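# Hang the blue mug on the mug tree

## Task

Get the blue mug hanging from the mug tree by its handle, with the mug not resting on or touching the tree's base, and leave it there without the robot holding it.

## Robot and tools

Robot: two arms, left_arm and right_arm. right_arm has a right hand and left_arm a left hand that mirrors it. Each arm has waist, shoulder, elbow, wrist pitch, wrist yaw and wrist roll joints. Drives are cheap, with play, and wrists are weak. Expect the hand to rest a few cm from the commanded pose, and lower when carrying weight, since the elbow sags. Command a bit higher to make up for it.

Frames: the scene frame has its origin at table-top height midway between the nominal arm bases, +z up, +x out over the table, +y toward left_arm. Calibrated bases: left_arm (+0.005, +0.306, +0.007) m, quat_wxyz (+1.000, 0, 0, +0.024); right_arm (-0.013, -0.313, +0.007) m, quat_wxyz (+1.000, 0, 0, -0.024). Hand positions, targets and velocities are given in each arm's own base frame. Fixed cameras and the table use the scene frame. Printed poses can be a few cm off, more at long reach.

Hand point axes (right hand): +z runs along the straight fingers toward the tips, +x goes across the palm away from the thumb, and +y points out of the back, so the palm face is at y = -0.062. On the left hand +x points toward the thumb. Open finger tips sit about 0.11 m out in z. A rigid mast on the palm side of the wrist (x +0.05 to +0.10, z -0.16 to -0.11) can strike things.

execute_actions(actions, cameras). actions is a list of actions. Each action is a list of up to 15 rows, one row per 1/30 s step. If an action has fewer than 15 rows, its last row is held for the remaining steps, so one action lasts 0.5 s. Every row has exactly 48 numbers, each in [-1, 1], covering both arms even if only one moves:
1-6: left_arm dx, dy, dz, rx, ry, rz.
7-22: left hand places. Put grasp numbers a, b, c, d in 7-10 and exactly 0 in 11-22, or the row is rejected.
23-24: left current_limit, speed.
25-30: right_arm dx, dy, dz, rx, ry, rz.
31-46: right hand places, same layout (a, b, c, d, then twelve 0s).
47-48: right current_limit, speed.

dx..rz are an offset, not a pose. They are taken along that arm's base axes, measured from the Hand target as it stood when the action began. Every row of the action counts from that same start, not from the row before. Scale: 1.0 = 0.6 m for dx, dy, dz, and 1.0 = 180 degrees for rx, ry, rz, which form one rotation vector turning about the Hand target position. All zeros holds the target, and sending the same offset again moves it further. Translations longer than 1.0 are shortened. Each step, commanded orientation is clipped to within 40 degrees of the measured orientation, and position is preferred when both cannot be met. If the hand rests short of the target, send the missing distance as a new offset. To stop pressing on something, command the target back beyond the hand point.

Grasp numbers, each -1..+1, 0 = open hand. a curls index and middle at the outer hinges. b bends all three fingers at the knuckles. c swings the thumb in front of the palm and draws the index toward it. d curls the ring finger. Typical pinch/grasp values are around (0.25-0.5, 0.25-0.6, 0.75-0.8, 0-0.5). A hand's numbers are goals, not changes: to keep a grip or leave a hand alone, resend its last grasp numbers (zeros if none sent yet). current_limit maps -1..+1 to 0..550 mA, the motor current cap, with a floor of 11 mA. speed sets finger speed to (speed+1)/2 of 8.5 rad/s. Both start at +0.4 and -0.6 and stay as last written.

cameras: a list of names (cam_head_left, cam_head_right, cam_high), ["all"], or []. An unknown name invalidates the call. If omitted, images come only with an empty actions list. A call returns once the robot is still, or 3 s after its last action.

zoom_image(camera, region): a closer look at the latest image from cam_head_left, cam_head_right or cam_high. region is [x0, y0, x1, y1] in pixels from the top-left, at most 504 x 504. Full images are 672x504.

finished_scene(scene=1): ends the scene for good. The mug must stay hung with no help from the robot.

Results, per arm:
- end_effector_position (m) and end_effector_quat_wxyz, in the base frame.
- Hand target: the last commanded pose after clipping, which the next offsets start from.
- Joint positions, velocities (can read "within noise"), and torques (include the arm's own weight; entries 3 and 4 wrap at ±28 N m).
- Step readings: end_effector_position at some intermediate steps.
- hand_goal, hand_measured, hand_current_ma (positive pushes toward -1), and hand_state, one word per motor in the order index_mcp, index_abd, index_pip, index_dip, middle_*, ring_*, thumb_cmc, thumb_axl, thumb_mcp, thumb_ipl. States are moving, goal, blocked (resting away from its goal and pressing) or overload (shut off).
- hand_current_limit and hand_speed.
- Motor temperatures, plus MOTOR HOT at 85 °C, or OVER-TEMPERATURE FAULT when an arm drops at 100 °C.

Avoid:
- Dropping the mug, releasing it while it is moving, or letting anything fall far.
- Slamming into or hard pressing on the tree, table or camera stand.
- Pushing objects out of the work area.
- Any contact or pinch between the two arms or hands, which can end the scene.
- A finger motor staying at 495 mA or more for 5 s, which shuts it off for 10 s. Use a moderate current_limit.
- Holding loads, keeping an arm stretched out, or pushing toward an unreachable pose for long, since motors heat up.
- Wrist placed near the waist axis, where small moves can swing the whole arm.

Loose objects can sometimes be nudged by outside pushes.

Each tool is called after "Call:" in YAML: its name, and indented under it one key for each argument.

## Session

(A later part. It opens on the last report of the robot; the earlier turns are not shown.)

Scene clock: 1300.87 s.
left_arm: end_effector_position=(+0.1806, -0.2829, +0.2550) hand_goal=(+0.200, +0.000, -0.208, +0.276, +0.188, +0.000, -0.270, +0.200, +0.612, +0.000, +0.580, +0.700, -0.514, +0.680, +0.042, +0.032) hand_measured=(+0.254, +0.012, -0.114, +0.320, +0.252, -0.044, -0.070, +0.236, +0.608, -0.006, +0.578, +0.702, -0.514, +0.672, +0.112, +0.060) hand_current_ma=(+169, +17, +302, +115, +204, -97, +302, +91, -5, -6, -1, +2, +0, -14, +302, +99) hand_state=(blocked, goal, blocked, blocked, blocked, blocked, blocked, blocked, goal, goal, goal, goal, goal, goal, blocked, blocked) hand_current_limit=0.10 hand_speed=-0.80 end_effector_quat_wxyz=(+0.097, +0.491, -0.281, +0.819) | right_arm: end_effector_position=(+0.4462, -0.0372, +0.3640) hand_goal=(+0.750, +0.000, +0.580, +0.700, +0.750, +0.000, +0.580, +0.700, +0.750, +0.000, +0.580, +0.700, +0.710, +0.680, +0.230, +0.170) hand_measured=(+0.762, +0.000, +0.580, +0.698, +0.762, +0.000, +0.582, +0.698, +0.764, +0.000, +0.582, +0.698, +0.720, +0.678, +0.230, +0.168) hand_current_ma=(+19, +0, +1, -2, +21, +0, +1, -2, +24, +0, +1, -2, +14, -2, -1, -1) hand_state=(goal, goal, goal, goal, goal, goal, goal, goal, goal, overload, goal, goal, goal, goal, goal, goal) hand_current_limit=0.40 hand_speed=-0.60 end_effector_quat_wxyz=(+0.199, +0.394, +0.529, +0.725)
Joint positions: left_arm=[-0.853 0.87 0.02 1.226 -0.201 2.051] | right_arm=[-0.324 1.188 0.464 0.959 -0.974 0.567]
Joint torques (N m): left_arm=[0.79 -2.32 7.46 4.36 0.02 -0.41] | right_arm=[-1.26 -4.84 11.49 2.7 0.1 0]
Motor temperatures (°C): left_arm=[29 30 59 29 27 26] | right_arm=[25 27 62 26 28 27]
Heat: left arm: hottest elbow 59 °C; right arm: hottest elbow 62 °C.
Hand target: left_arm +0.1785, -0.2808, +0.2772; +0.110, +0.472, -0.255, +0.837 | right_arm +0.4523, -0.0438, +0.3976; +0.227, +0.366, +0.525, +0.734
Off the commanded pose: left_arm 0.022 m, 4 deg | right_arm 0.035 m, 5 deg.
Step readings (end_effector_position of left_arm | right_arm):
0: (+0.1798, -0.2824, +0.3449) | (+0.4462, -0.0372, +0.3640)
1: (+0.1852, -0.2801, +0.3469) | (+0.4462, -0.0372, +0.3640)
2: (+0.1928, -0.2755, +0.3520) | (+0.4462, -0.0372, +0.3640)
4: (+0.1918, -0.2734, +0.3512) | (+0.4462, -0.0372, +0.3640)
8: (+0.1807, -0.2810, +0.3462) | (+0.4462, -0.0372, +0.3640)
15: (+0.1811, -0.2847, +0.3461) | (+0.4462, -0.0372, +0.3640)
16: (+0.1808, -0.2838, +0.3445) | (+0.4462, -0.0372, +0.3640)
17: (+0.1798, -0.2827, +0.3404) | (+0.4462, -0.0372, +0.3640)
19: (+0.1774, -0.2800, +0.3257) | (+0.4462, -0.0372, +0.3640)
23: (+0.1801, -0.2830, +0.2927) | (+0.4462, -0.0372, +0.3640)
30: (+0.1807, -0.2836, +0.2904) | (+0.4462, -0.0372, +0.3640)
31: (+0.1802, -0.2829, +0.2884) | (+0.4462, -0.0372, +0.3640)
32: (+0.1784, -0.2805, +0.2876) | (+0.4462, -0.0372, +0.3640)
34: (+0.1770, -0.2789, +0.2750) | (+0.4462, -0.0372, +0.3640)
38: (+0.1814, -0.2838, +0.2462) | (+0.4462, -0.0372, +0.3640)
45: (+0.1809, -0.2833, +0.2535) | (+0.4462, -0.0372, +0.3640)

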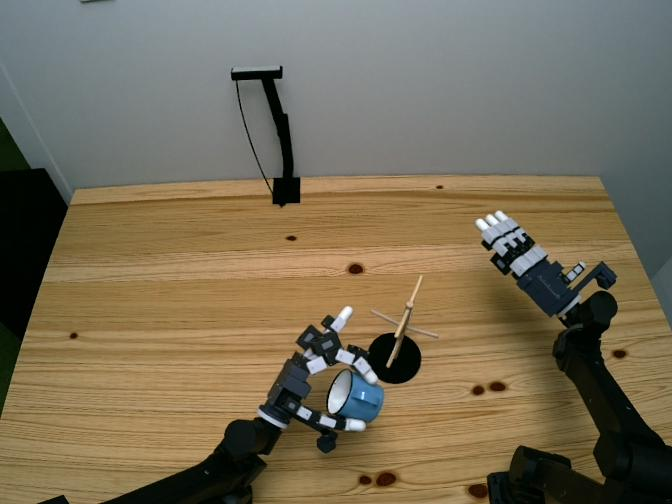

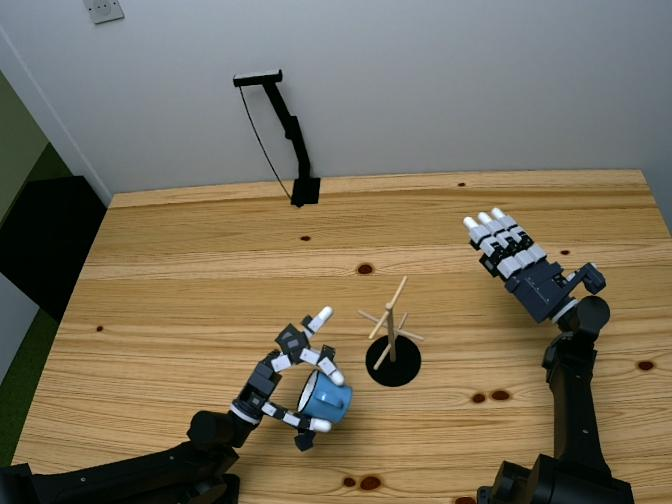

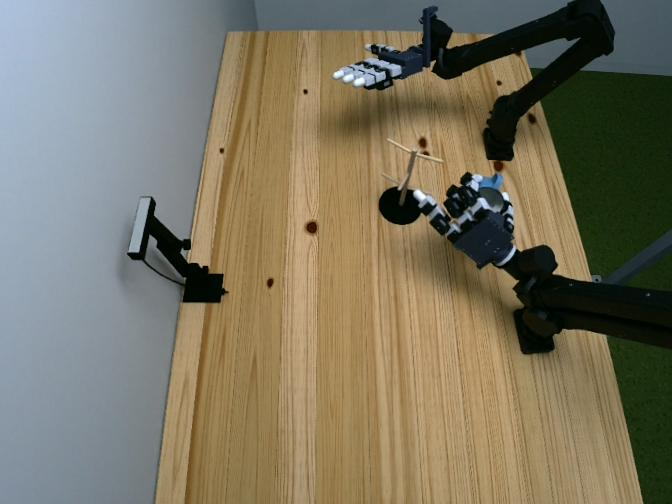

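Call:
execute_actions:
  actions:
    - [[0.057,-0.0312,-0.0167,0,0,0.0195,0.5,0.25,0.75,0,0,0,0,0,0,0,0,0,0,0,0,0,0.1,-0.8,0,0,0,0,0,0,0,0,0,0,0,0,0,0,0,0,0,0,0,0,0,0,0.4,-0.6]]
    - [[0.057,-0.0312,-0.0167,0,0,0.0195,0.5,0.25,0.75,0,0,0,0,0,0,0,0,0,0,0,0,0,0.1,-0.8,0,0,0,0,0,0,0,0,0,0,0,0,0,0,0,0,0,0,0,0,0,0,0.4,-0.6]]
  cameras: ["all"]

Call:
zoom_image:
  camera: "cam_head_left"
  region: [290, 260, 450, 400]

Call:
zoom_image:
  camera: "cam_head_right"
  region: [270, 260, 430, 400]

Call:
zoom_image:
  camera: "cam_high"
  region: [370, 110, 530, 230]

Scene clock: 1338.80 s.
left_arm: end_effector_position=(+0.2395, -0.3186, +0.2265) hand_goal=(+0.200, +0.000, -0.208, +0.276, +0.188, +0.000, -0.270, +0.200, +0.612, +0.000, +0.580, +0.700, -0.514, +0.680, +0.042, +0.032) hand_measured=(+0.254, +0.012, -0.116, +0.320, +0.252, -0.044, -0.072, +0.236, +0.608, -0.006, +0.578, +0.702, -0.514, +0.672, +0.114, +0.062) hand_current_ma=(+170, +18, +302, +115, +204, -97, +302, +91, -6, -6, -1, +2, +1, -14, +302, +102) hand_state=(blocked, goal, blocked, blocked, blocked, blocked, blocked, blocked, goal, goal, goal, goal, goal, goal, blocked, blocked) hand_current_limit=0.10 hand_speed=-0.80 end_effector_quat_wxyz=(+0.050, +0.520, -0.272, +0.808) | right_arm: end_effector_position=(+0.4462, -0.0372, +0.3640) hand_goal=(+0.750, +0.000, +0.580, +0.700, +0.750, +0.000, +0.580, +0.700, +0.750, +0.000, +0.580, +0.700, +0.710, +0.680, +0.230, +0.170) hand_measured=(+0.762, +0.000, +0.580, +0.698, +0.762, +0.000, +0.582, +0.698, +0.764, +0.000, +0.582, +0.698, +0.720, +0.678, +0.230, +0.168) hand_current_ma=(+19, +0, +1, -2, +21, +0, +1, -2, +24, +0, +1, -2, +14, -2, -1, -1) hand_state=(goal, goal, goal, goal, goal, goal, goal, goal, goal, overload, goal, goal, goal, goal, goal, goal) hand_current_limit=0.40 hand_speed=-0.60 end_effector_quat_wxyz=(+0.199, +0.394, +0.529, +0.725)
Joint positions: left_arm=[-0.842 1.315 0.142 1.503 -0.284 2.086] | right_arm=[-0.324 1.188 0.464 0.959 -0.974 0.567]
Joint torques (N m): left_arm=[2.08 -7.24 6.74 4.23 -0.02 -0.33] | right_arm=[-1.49 -4.6 11.48 2.7 0.11 0.01]
Motor temperatures (°C): left_arm=[29 30 57 29 26 26] | right_arm=[25 27 62 26 28 27]
Heat: left arm: hottest elbow 57 °C; right arm: hottest elbow 62 °C.
Hand target: left_arm +0.2468, -0.3183, +0.2571; +0.059, +0.487, -0.226, +0.842 | right_arm +0.4523, -0.0438, +0.3976; +0.227, +0.366, +0.525, +0.734
Off the commanded pose: left_arm 0.032 m, 8 deg | right_arm 0.035 m, 5 deg.
joint sent to its limit (left arm) — joint 4 (wrist pitch), upper limit. The joint targets are off in orientation, not in position.
Step readings (end_effector_position of left_arm | right_arm):
0: (+0.1806, -0.2829, +0.2550) | (+0.4462, -0.0372, +0.3640)
1: (+0.1825, -0.2833, +0.2528) | (+0.4462, -0.0372, +0.3640)
2: (+0.1868, -0.2831, +0.2524) | (+0.4462, -0.0372, +0.3640)
4: (+0.1975, -0.2877, +0.2440) | (+0.4462, -0.0372, +0.3640)
8: (+0.2079, -0.2978, +0.2207) | (+0.4462, -0.0372, +0.3640)
15: (+0.2049, -0.2974, +0.2292) | (+0.4462, -0.0372, +0.3640)
16: (+0.2079, -0.2970, +0.2293) | (+0.4462, -0.0372, +0.3640)
17: (+0.2137, -0.2985, +0.2289) | (+0.4462, -0.0372, +0.3640)
19: (+0.2268, -0.3063, +0.2272) | (+0.4462, -0.0372, +0.3640)
23: (+0.2414, -0.3172, +0.2260) | (+0.4462, -0.0372, +0.3640)
30: (+0.2413, -0.3175, +0.2266) | (+0.4462, -0.0372, +0.3640)

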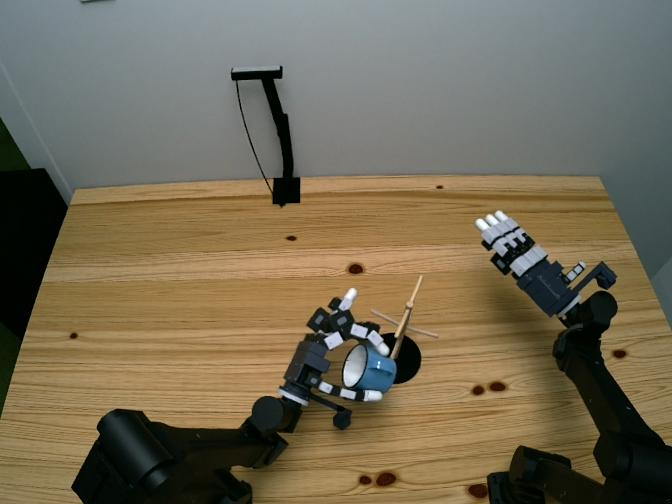

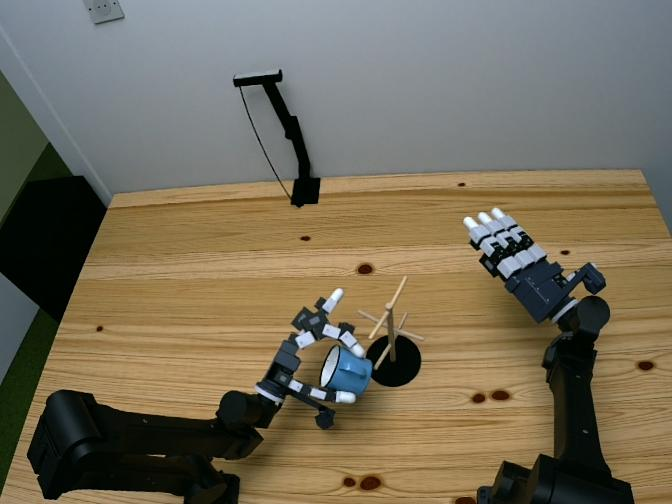

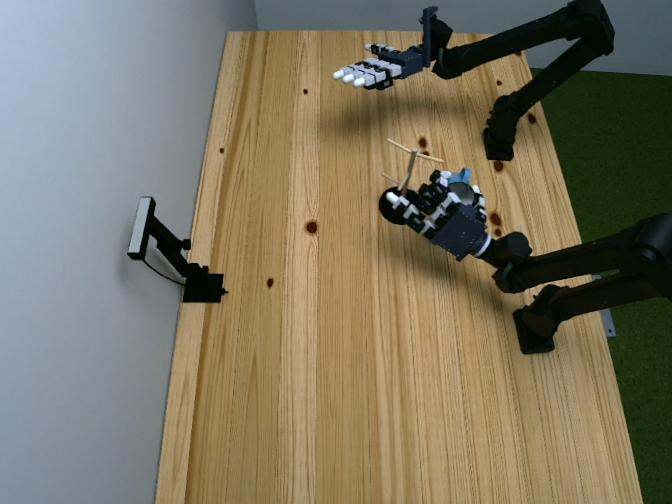

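Scaled by 3.150 from the camera's 672x504 image, which has a finer 960x720 frame.

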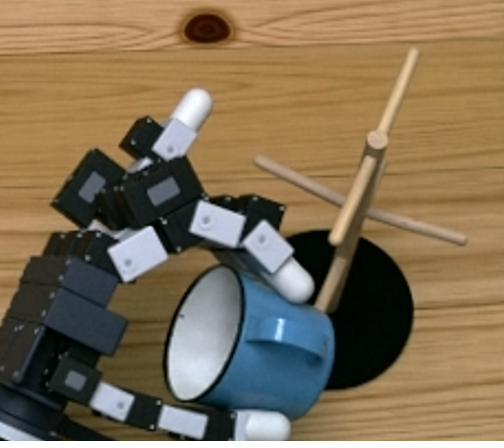

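Scaled by 3.150 from the camera's 672x504 image, which has a finer 960x720 frame.

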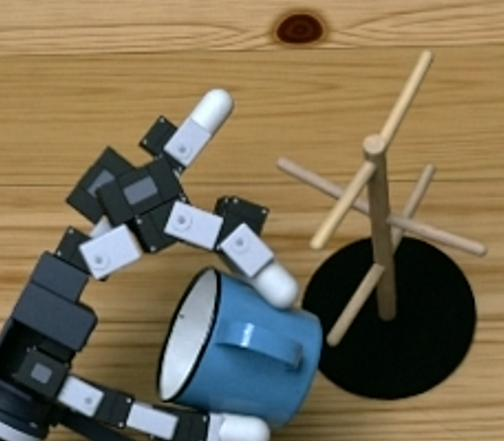

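Scaled by 3.150 from the camera's 672x504 image, which has a finer 960x720 frame.

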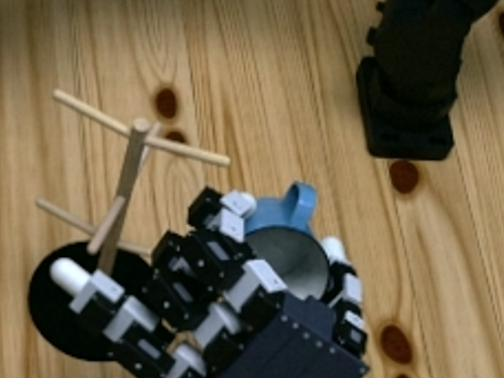

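Call:
execute_actions:
  actions:
    - [[0.034,-0.0217,0.01,0.008,0.0064,-0.0048,0.5,0.25,0.75,0,0,0,0,0,0,0,0,0,0,0,0,0,0.1,-0.8,0,0,0,0,0,0,0,0,0,0,0,0,0,0,0,0,0,0,0,0,0,0,0.4,-0.6]]
    - [[0.034,-0.0217,0.01,0.008,0.0064,-0.0048,0.5,0.25,0.75,0,0,0,0,0,0,0,0,0,0,0,0,0,0.1,-0.8,0,0,0,0,0,0,0,0,0,0,0,0,0,0,0,0,0,0,0,0,0,0,0.4,-0.6]]
  cameras: ["all"]

Call:
zoom_image:
  camera: "cam_head_left"
  region: [330, 270, 450, 370]

Call:
zoom_image:
  camera: "cam_head_right"
  region: [310, 270, 430, 370]

Call:
zoom_image:
  camera: "cam_high"
  region: [380, 120, 500, 220]

Scene clock: 1393.43 s.
left_arm: end_effector_position=(+0.2764, -0.3393, +0.2438) hand_goal=(+0.200, +0.000, -0.208, +0.276, +0.188, +0.000, -0.270, +0.200, +0.612, +0.000, +0.580, +0.700, -0.514, +0.680, +0.042, +0.032) hand_measured=(+0.254, +0.012, -0.118, +0.320, +0.252, -0.044, -0.074, +0.236, +0.608, -0.004, +0.578, +0.702, -0.514, +0.672, +0.116, +0.062) hand_current_ma=(+170, +18, +295, +115, +204, -97, +303, +91, -7, -6, -1, +2, +0, -14, +302, +103) hand_state=(blocked, goal, blocked, blocked, blocked, blocked, blocked, blocked, goal, goal, goal, goal, goal, goal, blocked, blocked) hand_current_limit=0.10 hand_speed=-0.80 end_effector_quat_wxyz=(+0.049, +0.509, -0.280, +0.812) | right_arm: end_effector_position=(+0.4462, -0.0372, +0.3640) hand_goal=(+0.750, +0.000, +0.580, +0.700, +0.750, +0.000, +0.580, +0.700, +0.750, +0.000, +0.580, +0.700, +0.710, +0.680, +0.230, +0.170) hand_measured=(+0.762, +0.000, +0.580, +0.698, +0.762, +0.000, +0.582, +0.698, +0.764, +0.000, +0.582, +0.698, +0.720, +0.678, +0.230, +0.168) hand_current_ma=(+19, +0, +1, -2, +21, +0, +1, -2, +24, +0, +1, -2, +14, -2, -1, -1) hand_state=(goal, goal, goal, goal, goal, goal, goal, goal, goal, overload, goal, goal, goal, goal, goal, goal) hand_current_limit=0.40 hand_speed=-0.60 end_effector_quat_wxyz=(+0.199, +0.394, +0.529, +0.725)
Joint positions: left_arm=[-0.773 1.337 0.26 1.414 -0.198 2.083] | right_arm=[-0.324 1.188 0.464 0.959 -0.974 0.567]
Joint torques (N m): left_arm=[2.02 -8.23 8.4 1.99 0.09 -0.67] | right_arm=[-1.08 -4.95 11.43 2.65 0.11 -0.02]
Motor temperatures (°C): left_arm=[29 30 52 29 26 26] | right_arm=[25 27 63 26 28 27]
Heat: left arm: hottest elbow 52 °C; right arm: hottest elbow 63 °C.
Hand target: left_arm +0.2876, -0.3443, +0.2689; +0.064, +0.502, -0.253, +0.825 | right_arm +0.4523, -0.0438, +0.3976; +0.227, +0.366, +0.525, +0.734
Off the commanded pose: left_arm 0.028 m, 4 deg | right_arm 0.035 m, 5 deg.
Step readings (end_effector_position of left_arm | right_arm):
0: (+0.2395, -0.3186, +0.2265) | (+0.4462, -0.0372, +0.3640)
1: (+0.2407, -0.3186, +0.2273) | (+0.4462, -0.0372, +0.3640)
2: (+0.2423, -0.3198, +0.2286) | (+0.4462, -0.0372, +0.3640)
4: (+0.2484, -0.3231, +0.2339) | (+0.4462, -0.0372, +0.3640)
8: (+0.2597, -0.3266, +0.2426) | (+0.4462, -0.0372, +0.3640)
15: (+0.2586, -0.3280, +0.2424) | (+0.4462, -0.0372, +0.3640)
16: (+0.2597, -0.3288, +0.2415) | (+0.4462, -0.0372, +0.3640)
17: (+0.2615, -0.3324, +0.2390) | (+0.4462, -0.0372, +0.3640)
19: (+0.2684, -0.3369, +0.2389) | (+0.4462, -0.0372, +0.3640)
23: (+0.2764, -0.3393, +0.2438) | (+0.4462, -0.0372, +0.3640)
30: (+0.2764, -0.3393, +0.2438) | (+0.4462, -0.0372, +0.3640)

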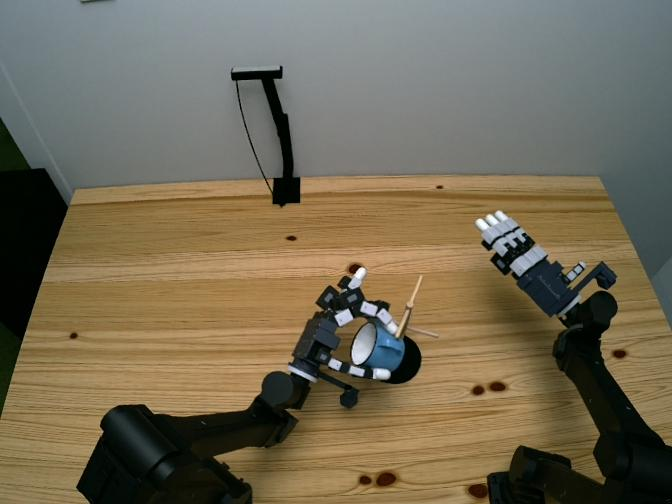

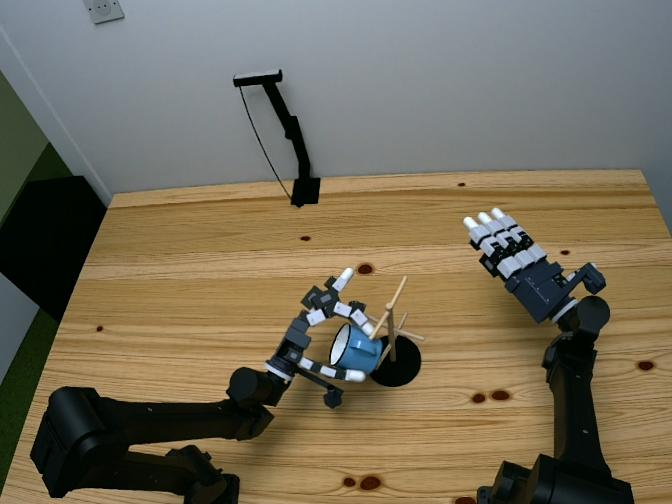

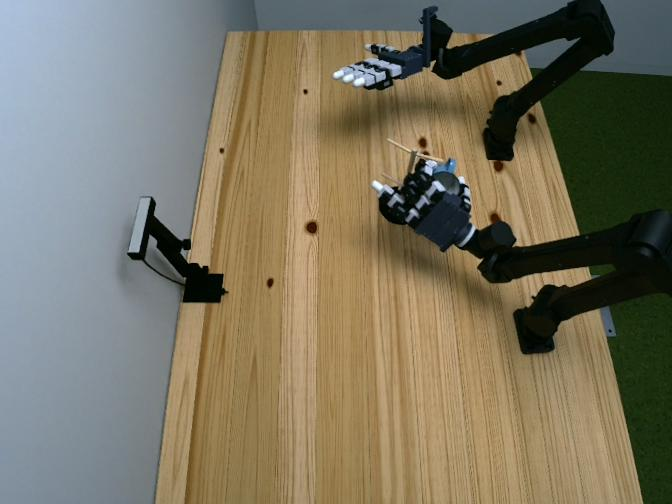

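Scaled by 4.200 from the camera's 672x504 image, which has a finer 960x720 frame.

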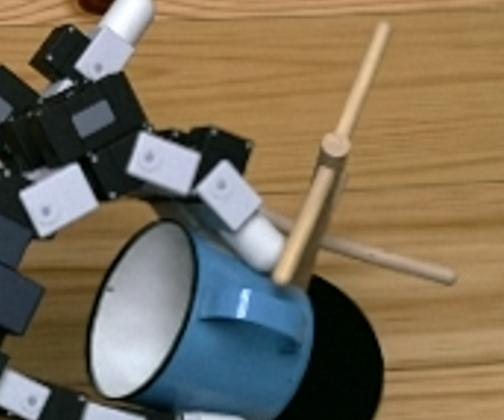

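Scaled by 4.200 from the camera's 672x504 image, which has a finer 960x720 frame.

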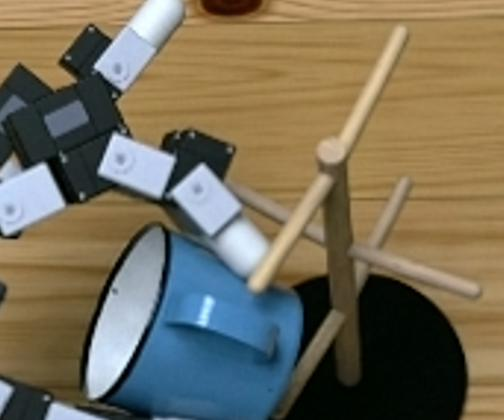

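Scaled by 4.200 from the camera's 672x504 image, which has a finer 960x720 frame.

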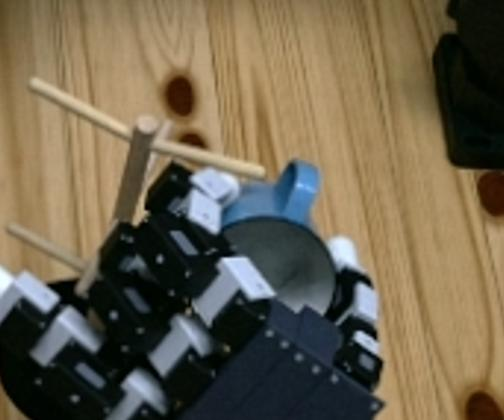

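Call:
execute_actions:
  actions:
    - [[-0.0037,-0.0073,0.025,0,0,0,0.5,0.25,0.75,0,0,0,0,0,0,0,0,0,0,0,0,0,0.1,-0.8,0,0,0,0,0,0,0,0,0,0,0,0,0,0,0,0,0,0,0,0,0,0,0.4,-0.6]]
  cameras: ["all"]

Call:
zoom_image:
  camera: "cam_head_left"
  region: [350, 290, 430, 370]

Call:
zoom_image:
  camera: "cam_head_right"
  region: [330, 290, 410, 370]

Call:
zoom_image:
  camera: "cam_high"
  region: [400, 130, 480, 210]

Scene clock: 1421.67 s.
left_arm: end_effector_position=(+0.2797, -0.3390, +0.2507) hand_goal=(+0.200, +0.000, -0.208, +0.276, +0.188, +0.000, -0.270, +0.200, +0.612, +0.000, +0.580, +0.700, -0.514, +0.680, +0.042, +0.032) hand_measured=(+0.254, +0.012, -0.118, +0.320, +0.252, -0.044, -0.074, +0.236, +0.608, -0.004, +0.578, +0.702, -0.514, +0.672, +0.116, +0.062) hand_current_ma=(+170, +18, +295, +115, +204, -97, +303, +91, -7, -5, -1, +2, +0, -14, +303, +103) hand_state=(blocked, goal, blocked, blocked, blocked, blocked, blocked, blocked, goal, goal, goal, goal, goal, goal, blocked, blocked) hand_current_limit=0.10 hand_speed=-0.80 end_effector_quat_wxyz=(+0.044, +0.517, -0.280, +0.808) | right_arm: end_effector_position=(+0.4462, -0.0372, +0.3640) hand_goal=(+0.750, +0.000, +0.580, +0.700, +0.750, +0.000, +0.580, +0.700, +0.750, +0.000, +0.580, +0.700, +0.710, +0.680, +0.230, +0.170) hand_measured=(+0.762, +0.000, +0.580, +0.698, +0.762, +0.000, +0.582, +0.698, +0.764, +0.000, +0.582, +0.698, +0.720, +0.678, +0.230, +0.168) hand_current_ma=(+19, +0, +1, -2, +21, +0, +1, -2, +24, +0, +1, -2, +14, -2, -1, -1) hand_state=(goal, goal, goal, goal, goal, goal, goal, goal, goal, overload, goal, goal, goal, goal, goal, goal) hand_current_limit=0.40 hand_speed=-0.60 end_effector_quat_wxyz=(+0.199, +0.394, +0.529, +0.725)
Joint positions: left_arm=[-0.773 1.283 0.27 1.335 -0.211 2.083] | right_arm=[-0.324 1.188 0.464 0.959 -0.974 0.567]
Joint torques (N m): left_arm=[0.44 -9.05 9.32 1.99 -0.05 -0.59] | right_arm=[-1.44 -4.66 11.47 2.7 0.11 0]
Motor temperatures (°C): left_arm=[29 30 53 28 26 26] | right_arm=[25 27 63 26 28 27]
Heat: left arm: hottest elbow 53 °C; right arm: hottest elbow 63 °C.
Hand target: left_arm +0.2854, -0.3487, +0.2841; +0.064, +0.502, -0.253, +0.825 | right_arm +0.4523, -0.0438, +0.3976; +0.227, +0.366, +0.525, +0.734
Off the commanded pose: left_arm 0.035 m, 5 deg | right_arm 0.035 m, 5 deg.
Step readings (end_effector_position of left_arm | right_arm):
0: (+0.2764, -0.3393, +0.2438) | (+0.4462, -0.0372, +0.3640)
1: (+0.2772, -0.3394, +0.2434) | (+0.4462, -0.0372, +0.3640)
2: (+0.2788, -0.3397, +0.2421) | (+0.4462, -0.0372, +0.3640)
4: (+0.2794, -0.3395, +0.2443) | (+0.4462, -0.0372, +0.3640)
8: (+0.2794, -0.3387, +0.2508) | (+0.4462, -0.0372, +0.3640)
15: (+0.2797, -0.3390, +0.2507) | (+0.4462, -0.0372, +0.3640)

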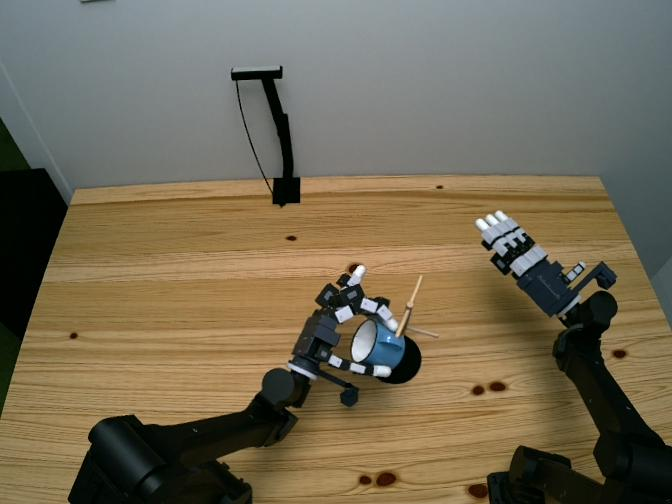

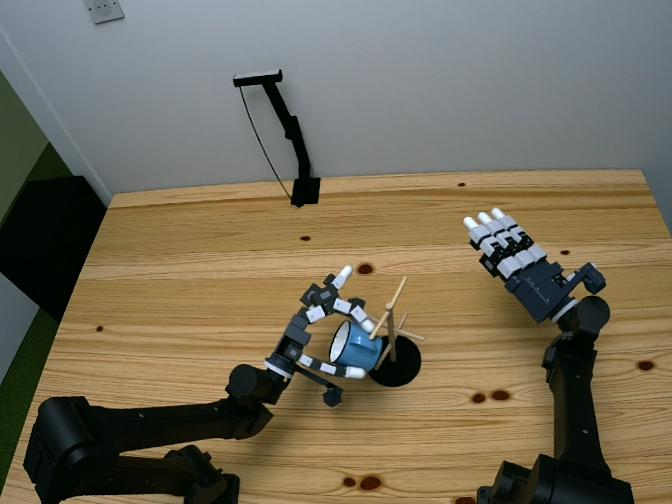

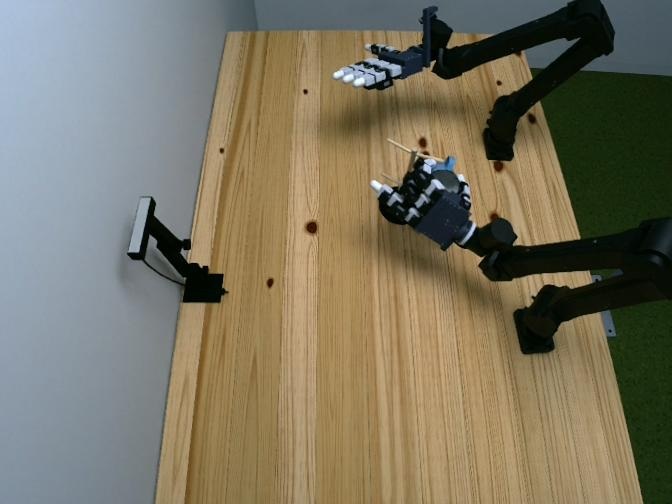

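Scaled by 6.300 from the camera's 672x504 image, which has a finer 960x720 frame.

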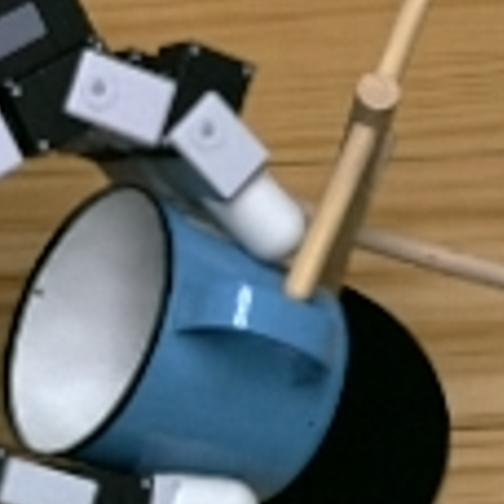

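Scaled by 6.300 from the camera's 672x504 image, which has a finer 960x720 frame.

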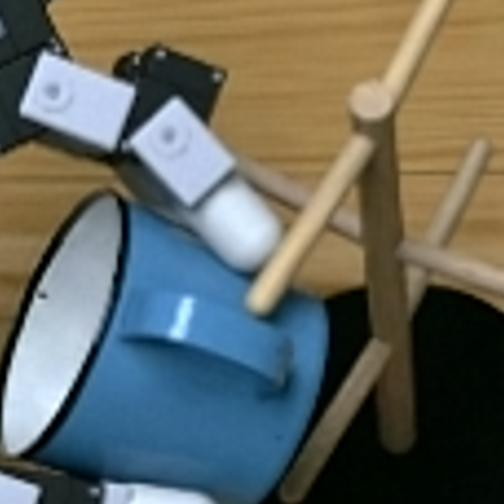

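Scaled by 6.300 from the camera's 672x504 image, which has a finer 960x720 frame.

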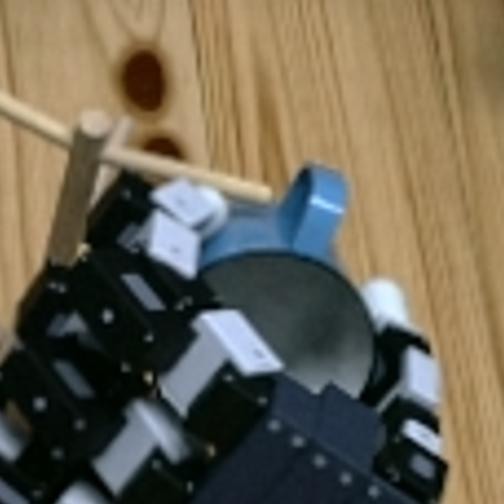

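Call:
execute_actions:
  actions:
    - [[-0.009,-0.02,0.02,0,0,0,0.5,0.25,0.75,0,0,0,0,0,0,0,0,0,0,0,0,0,0.1,-0.8,0,0,0,0,0,0,0,0,0,0,0,0,0,0,0,0,0,0,0,0,0,0,0.4,-0.6]]
  cameras: ["all"]

Call:
zoom_image:
  camera: "cam_head_left"
  region: [350, 290, 430, 370]

Call:
zoom_image:
  camera: "cam_head_right"
  region: [330, 290, 410, 370]

Call:
zoom_image:
  camera: "cam_high"
  region: [400, 130, 480, 210]

Scene clock: 1439.03 s.
left_arm: end_effector_position=(+0.2745, -0.3498, +0.2581) hand_goal=(+0.200, +0.000, -0.208, +0.276, +0.188, +0.000, -0.270, +0.200, +0.612, +0.000, +0.580, +0.700, -0.514, +0.680, +0.042, +0.032) hand_measured=(+0.256, +0.012, -0.120, +0.320, +0.252, -0.044, -0.074, +0.236, +0.608, -0.004, +0.578, +0.702, -0.516, +0.672, +0.116, +0.062) hand_current_ma=(+172, +17, +293, +115, +205, -97, +303, +91, -6, -5, -1, +2, -2, -15, +303, +103) hand_state=(blocked, goal, blocked, blocked, blocked, blocked, blocked, blocked, goal, goal, goal, goal, goal, goal, blocked, blocked) hand_current_limit=0.10 hand_speed=-0.80 end_effector_quat_wxyz=(+0.049, +0.522, -0.280, +0.804) | right_arm: end_effector_position=(+0.4462, -0.0372, +0.3640) hand_goal=(+0.750, +0.000, +0.580, +0.700, +0.750, +0.000, +0.580, +0.700, +0.750, +0.000, +0.580, +0.700, +0.710, +0.680, +0.230, +0.170) hand_measured=(+0.762, +0.000, +0.580, +0.698, +0.762, +0.000, +0.582, +0.698, +0.764, +0.000, +0.582, +0.698, +0.720, +0.678, +0.230, +0.168) hand_current_ma=(+19, +0, +1, -2, +21, +0, +1, -2, +24, +0, +1, -2, +14, -2, -1, -1) hand_state=(goal, goal, goal, goal, goal, goal, goal, goal, goal, overload, goal, goal, goal, goal, goal, goal) hand_current_limit=0.40 hand_speed=-0.60 end_effector_quat_wxyz=(+0.199, +0.394, +0.529, +0.725)
Joint positions: left_arm=[-0.816 1.251 0.288 1.276 -0.251 2.083] | right_arm=[-0.324 1.188 0.464 0.959 -0.974 0.567]
Joint torques (N m): left_arm=[0.21 -9.29 10.04 2.07 -0.06 -0.41] | right_arm=[-1.38 -4.66 11.44 2.71 0.11 -0.01]
Motor temperatures (°C): left_arm=[29 30 53 28 26 26] | right_arm=[25 27 64 26 28 27]
Heat: left arm: hottest elbow 53 °C; right arm: hottest elbow 64 °C.
Hand target: left_arm +0.2800, -0.3606, +0.2960; +0.064, +0.502, -0.253, +0.825 | right_arm +0.4523, -0.0438, +0.3976; +0.227, +0.366, +0.525, +0.734
Off the commanded pose: left_arm 0.040 m, 5 deg | right_arm 0.035 m, 5 deg.
Step readings (end_effector_position of left_arm | right_arm):
0: (+0.2797, -0.3390, +0.2507) | (+0.4462, -0.0372, +0.3640)
1: (+0.2803, -0.3393, +0.2507) | (+0.4462, -0.0372, +0.3640)
2: (+0.2803, -0.3416, +0.2504) | (+0.4462, -0.0372, +0.3640)
4: (+0.2799, -0.3443, +0.2538) | (+0.4462, -0.0372, +0.3640)
8: (+0.2749, -0.3493, +0.2583) | (+0.4462, -0.0372, +0.3640)
15: (+0.2745, -0.3498, +0.2581) | (+0.4462, -0.0372, +0.3640)

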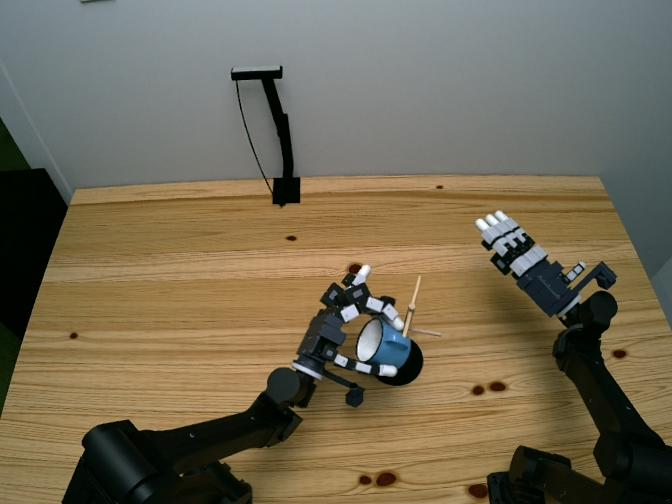

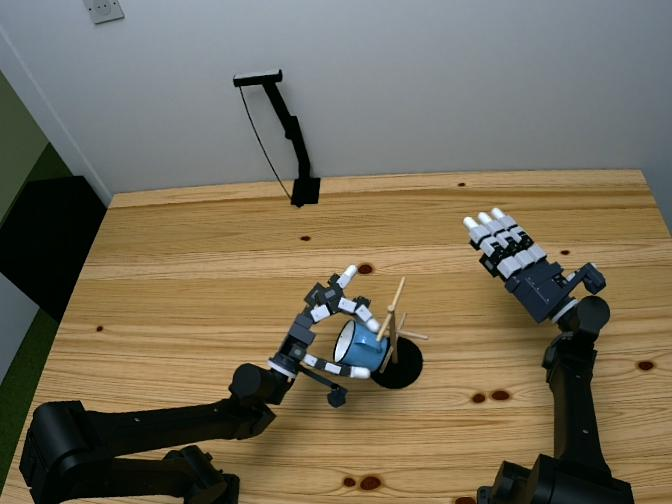

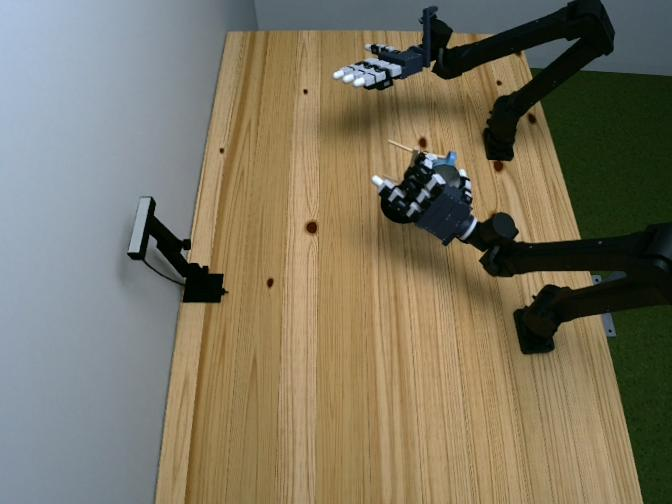

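Scaled by 6.300 from the camera's 672x504 image, which has a finer 960x720 frame.

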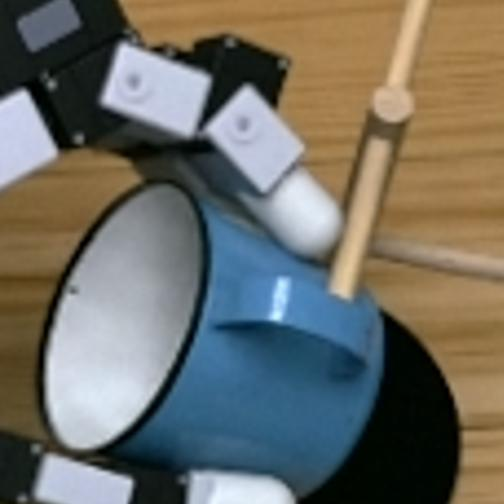

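Scaled by 6.300 from the camera's 672x504 image, which has a finer 960x720 frame.

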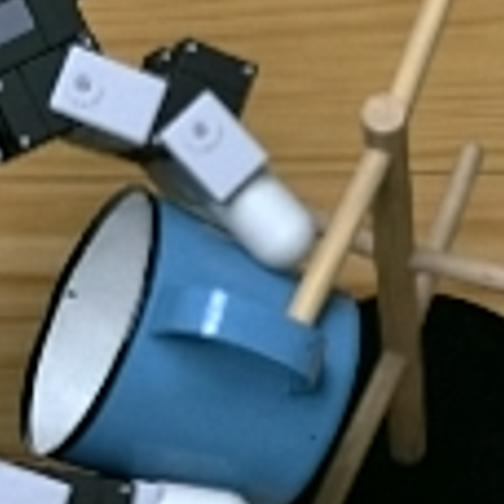

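Scaled by 6.300 from the camera's 672x504 image, which has a finer 960x720 frame.

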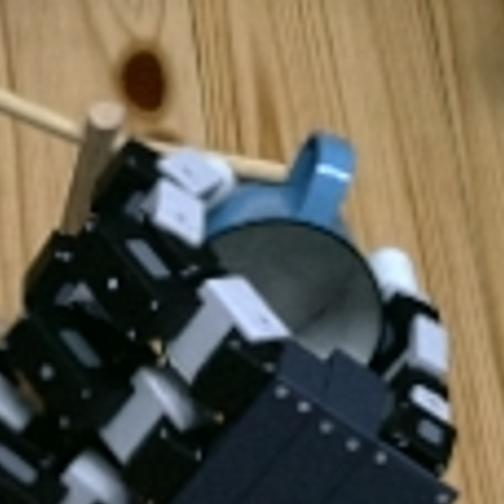

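Call:
execute_actions:
  actions:
    - [[0.003,0.0125,0,0,0,0,0.5,0.25,0.75,0,0,0,0,0,0,0,0,0,0,0,0,0,0.1,-0.8,0,0,0,0,0,0,0,0,0,0,0,0,0,0,0,0,0,0,0,0,0,0,0.4,-0.6]]
    - [[0,0,-0.025,0,0,0,0.5,0.25,0.75,0,0,0,0,0,0,0,0,0,0,0,0,0,0.1,-0.8,0,0,0,0,0,0,0,0,0,0,0,0,0,0,0,0,0,0,0,0,0,0,0.4,-0.6]]
  cameras: ["all"]

Call:
zoom_image:
  camera: "cam_head_left"
  region: [360, 300, 430, 370]

Call:
zoom_image:
  camera: "cam_head_right"
  region: [335, 300, 405, 370]

Call:
zoom_image:
  camera: "cam_high"
  region: [405, 130, 475, 200]

Scene clock: 1491.77 s.
left_arm: end_effector_position=(+0.2762, -0.3520, +0.2488) hand_goal=(+0.200, +0.000, -0.208, +0.276, +0.188, +0.000, -0.270, +0.200, +0.612, +0.000, +0.580, +0.700, -0.514, +0.680, +0.042, +0.032) hand_measured=(+0.256, +0.012, -0.120, +0.320, +0.252, -0.044, -0.074, +0.236, +0.608, -0.004, +0.578, +0.702, -0.516, +0.672, +0.116, +0.062) hand_current_ma=(+172, +18, +289, +115, +205, -97, +303, +91, -6, -5, -1, +2, -1, -15, +302, +103) hand_state=(blocked, goal, blocked, blocked, blocked, blocked, blocked, blocked, goal, goal, goal, goal, goal, goal, blocked, blocked) hand_current_limit=0.10 hand_speed=-0.80 end_effector_quat_wxyz=(+0.048, +0.525, -0.286, +0.800) | right_arm: end_effector_position=(+0.4462, -0.0372, +0.3640) hand_goal=(+0.750, +0.000, +0.580, +0.700, +0.750, +0.000, +0.580, +0.700, +0.750, +0.000, +0.580, +0.700, +0.710, +0.680, +0.230, +0.170) hand_measured=(+0.762, +0.000, +0.580, +0.698, +0.762, +0.000, +0.582, +0.698, +0.764, +0.000, +0.582, +0.698, +0.720, +0.678, +0.230, +0.168) hand_current_ma=(+19, +0, +1, -2, +21, +0, +1, -2, +24, +0, +1, -2, +14, -2, -1, -1) hand_state=(goal, goal, goal, goal, goal, goal, goal, goal, goal, overload, goal, goal, goal, goal, goal, goal) hand_current_limit=0.40 hand_speed=-0.60 end_effector_quat_wxyz=(+0.199, +0.394, +0.529, +0.725)
Joint positions: left_arm=[-0.813 1.282 0.288 1.292 -0.244 2.083] | right_arm=[-0.324 1.188 0.464 0.959 -0.974 0.567]
Joint torques (N m): left_arm=[2.02 -7.59 8.08 4.53 0.13 -0.5] | right_arm=[-1.44 -4.78 11.47 2.66 0.13 -0.01]
Motor temperatures (°C): left_arm=[29 31 59 28 25 26] | right_arm=[25 27 64 26 28 27]
Heat: left arm: hottest elbow 59 °C; right arm: hottest elbow 64 °C.
Hand target: left_arm +0.2818, -0.3532, +0.2810; +0.064, +0.502, -0.253, +0.825 | right_arm +0.4523, -0.0438, +0.3976; +0.227, +0.366, +0.525, +0.734
Off the commanded pose: left_arm 0.033 m, 6 deg | right_arm 0.035 m, 5 deg.
Step readings (end_effector_position of left_arm | right_arm):
0: (+0.2745, -0.3498, +0.2581) | (+0.4462, -0.0372, +0.3640)
1: (+0.2745, -0.3498, +0.2583) | (+0.4462, -0.0372, +0.3640)
2: (+0.2748, -0.3494, +0.2585) | (+0.4462, -0.0372, +0.3640)
4: (+0.2746, -0.3493, +0.2588) | (+0.4462, -0.0372, +0.3640)
8: (+0.2745, -0.3493, +0.2589) | (+0.4462, -0.0372, +0.3640)
15: (+0.2745, -0.3493, +0.2589) | (+0.4462, -0.0372, +0.3640)
16: (+0.2746, -0.3494, +0.2585) | (+0.4462, -0.0372, +0.3640)
17: (+0.2749, -0.3497, +0.2576) | (+0.4462, -0.0372, +0.3640)
19: (+0.2757, -0.3506, +0.2540) | (+0.4462, -0.0372, +0.3640)
23: (+0.2767, -0.3517, +0.2490) | (+0.4462, -0.0372, +0.3640)
30: (+0.2762, -0.3520, +0.2488) | (+0.4462, -0.0372, +0.3640)

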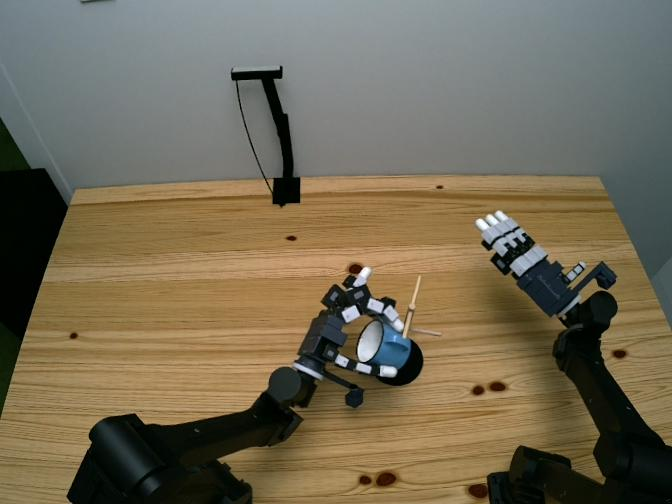

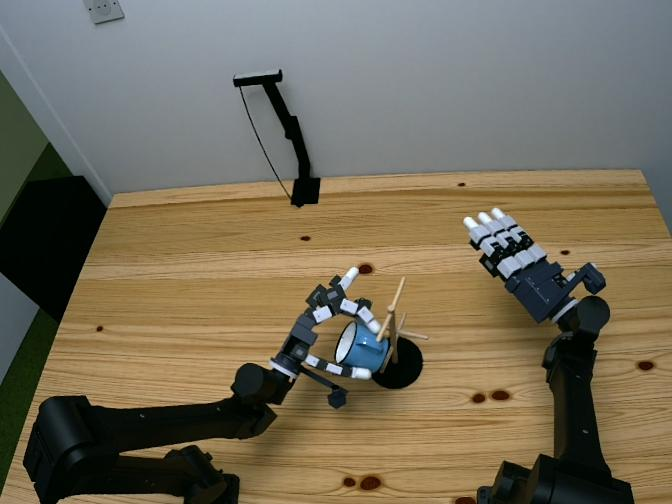

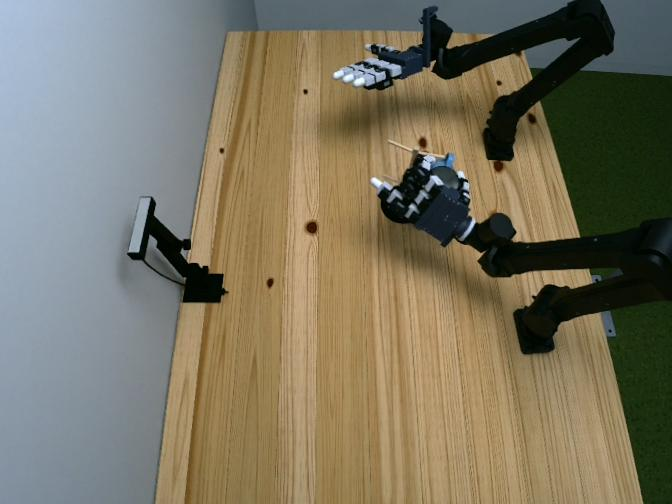

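Scaled by 7.200 from the camera's 672x504 image, which has a finer 960x720 frame.

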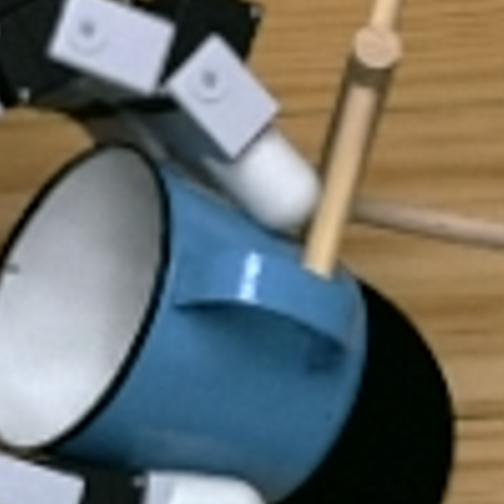

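Scaled by 7.200 from the camera's 672x504 image, which has a finer 960x720 frame.

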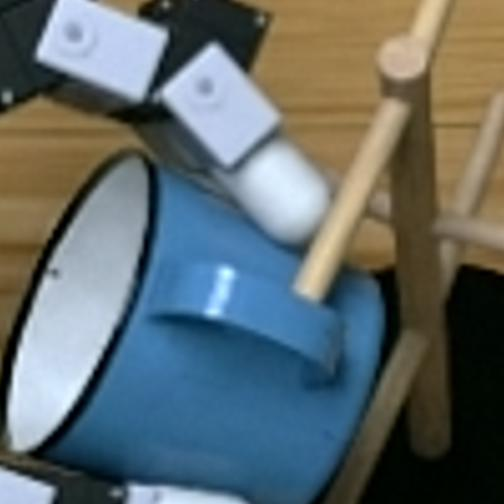

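Scaled by 7.200 from the camera's 672x504 image, which has a finer 960x720 frame.

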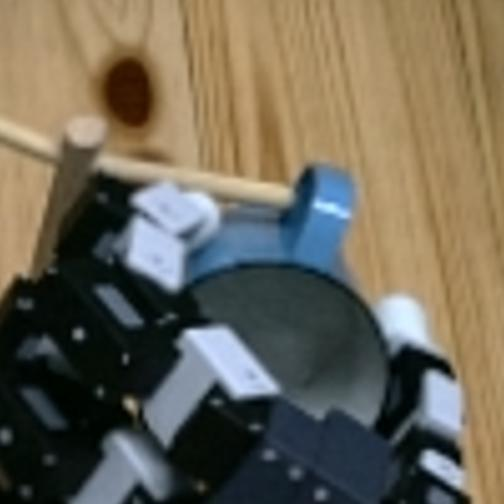

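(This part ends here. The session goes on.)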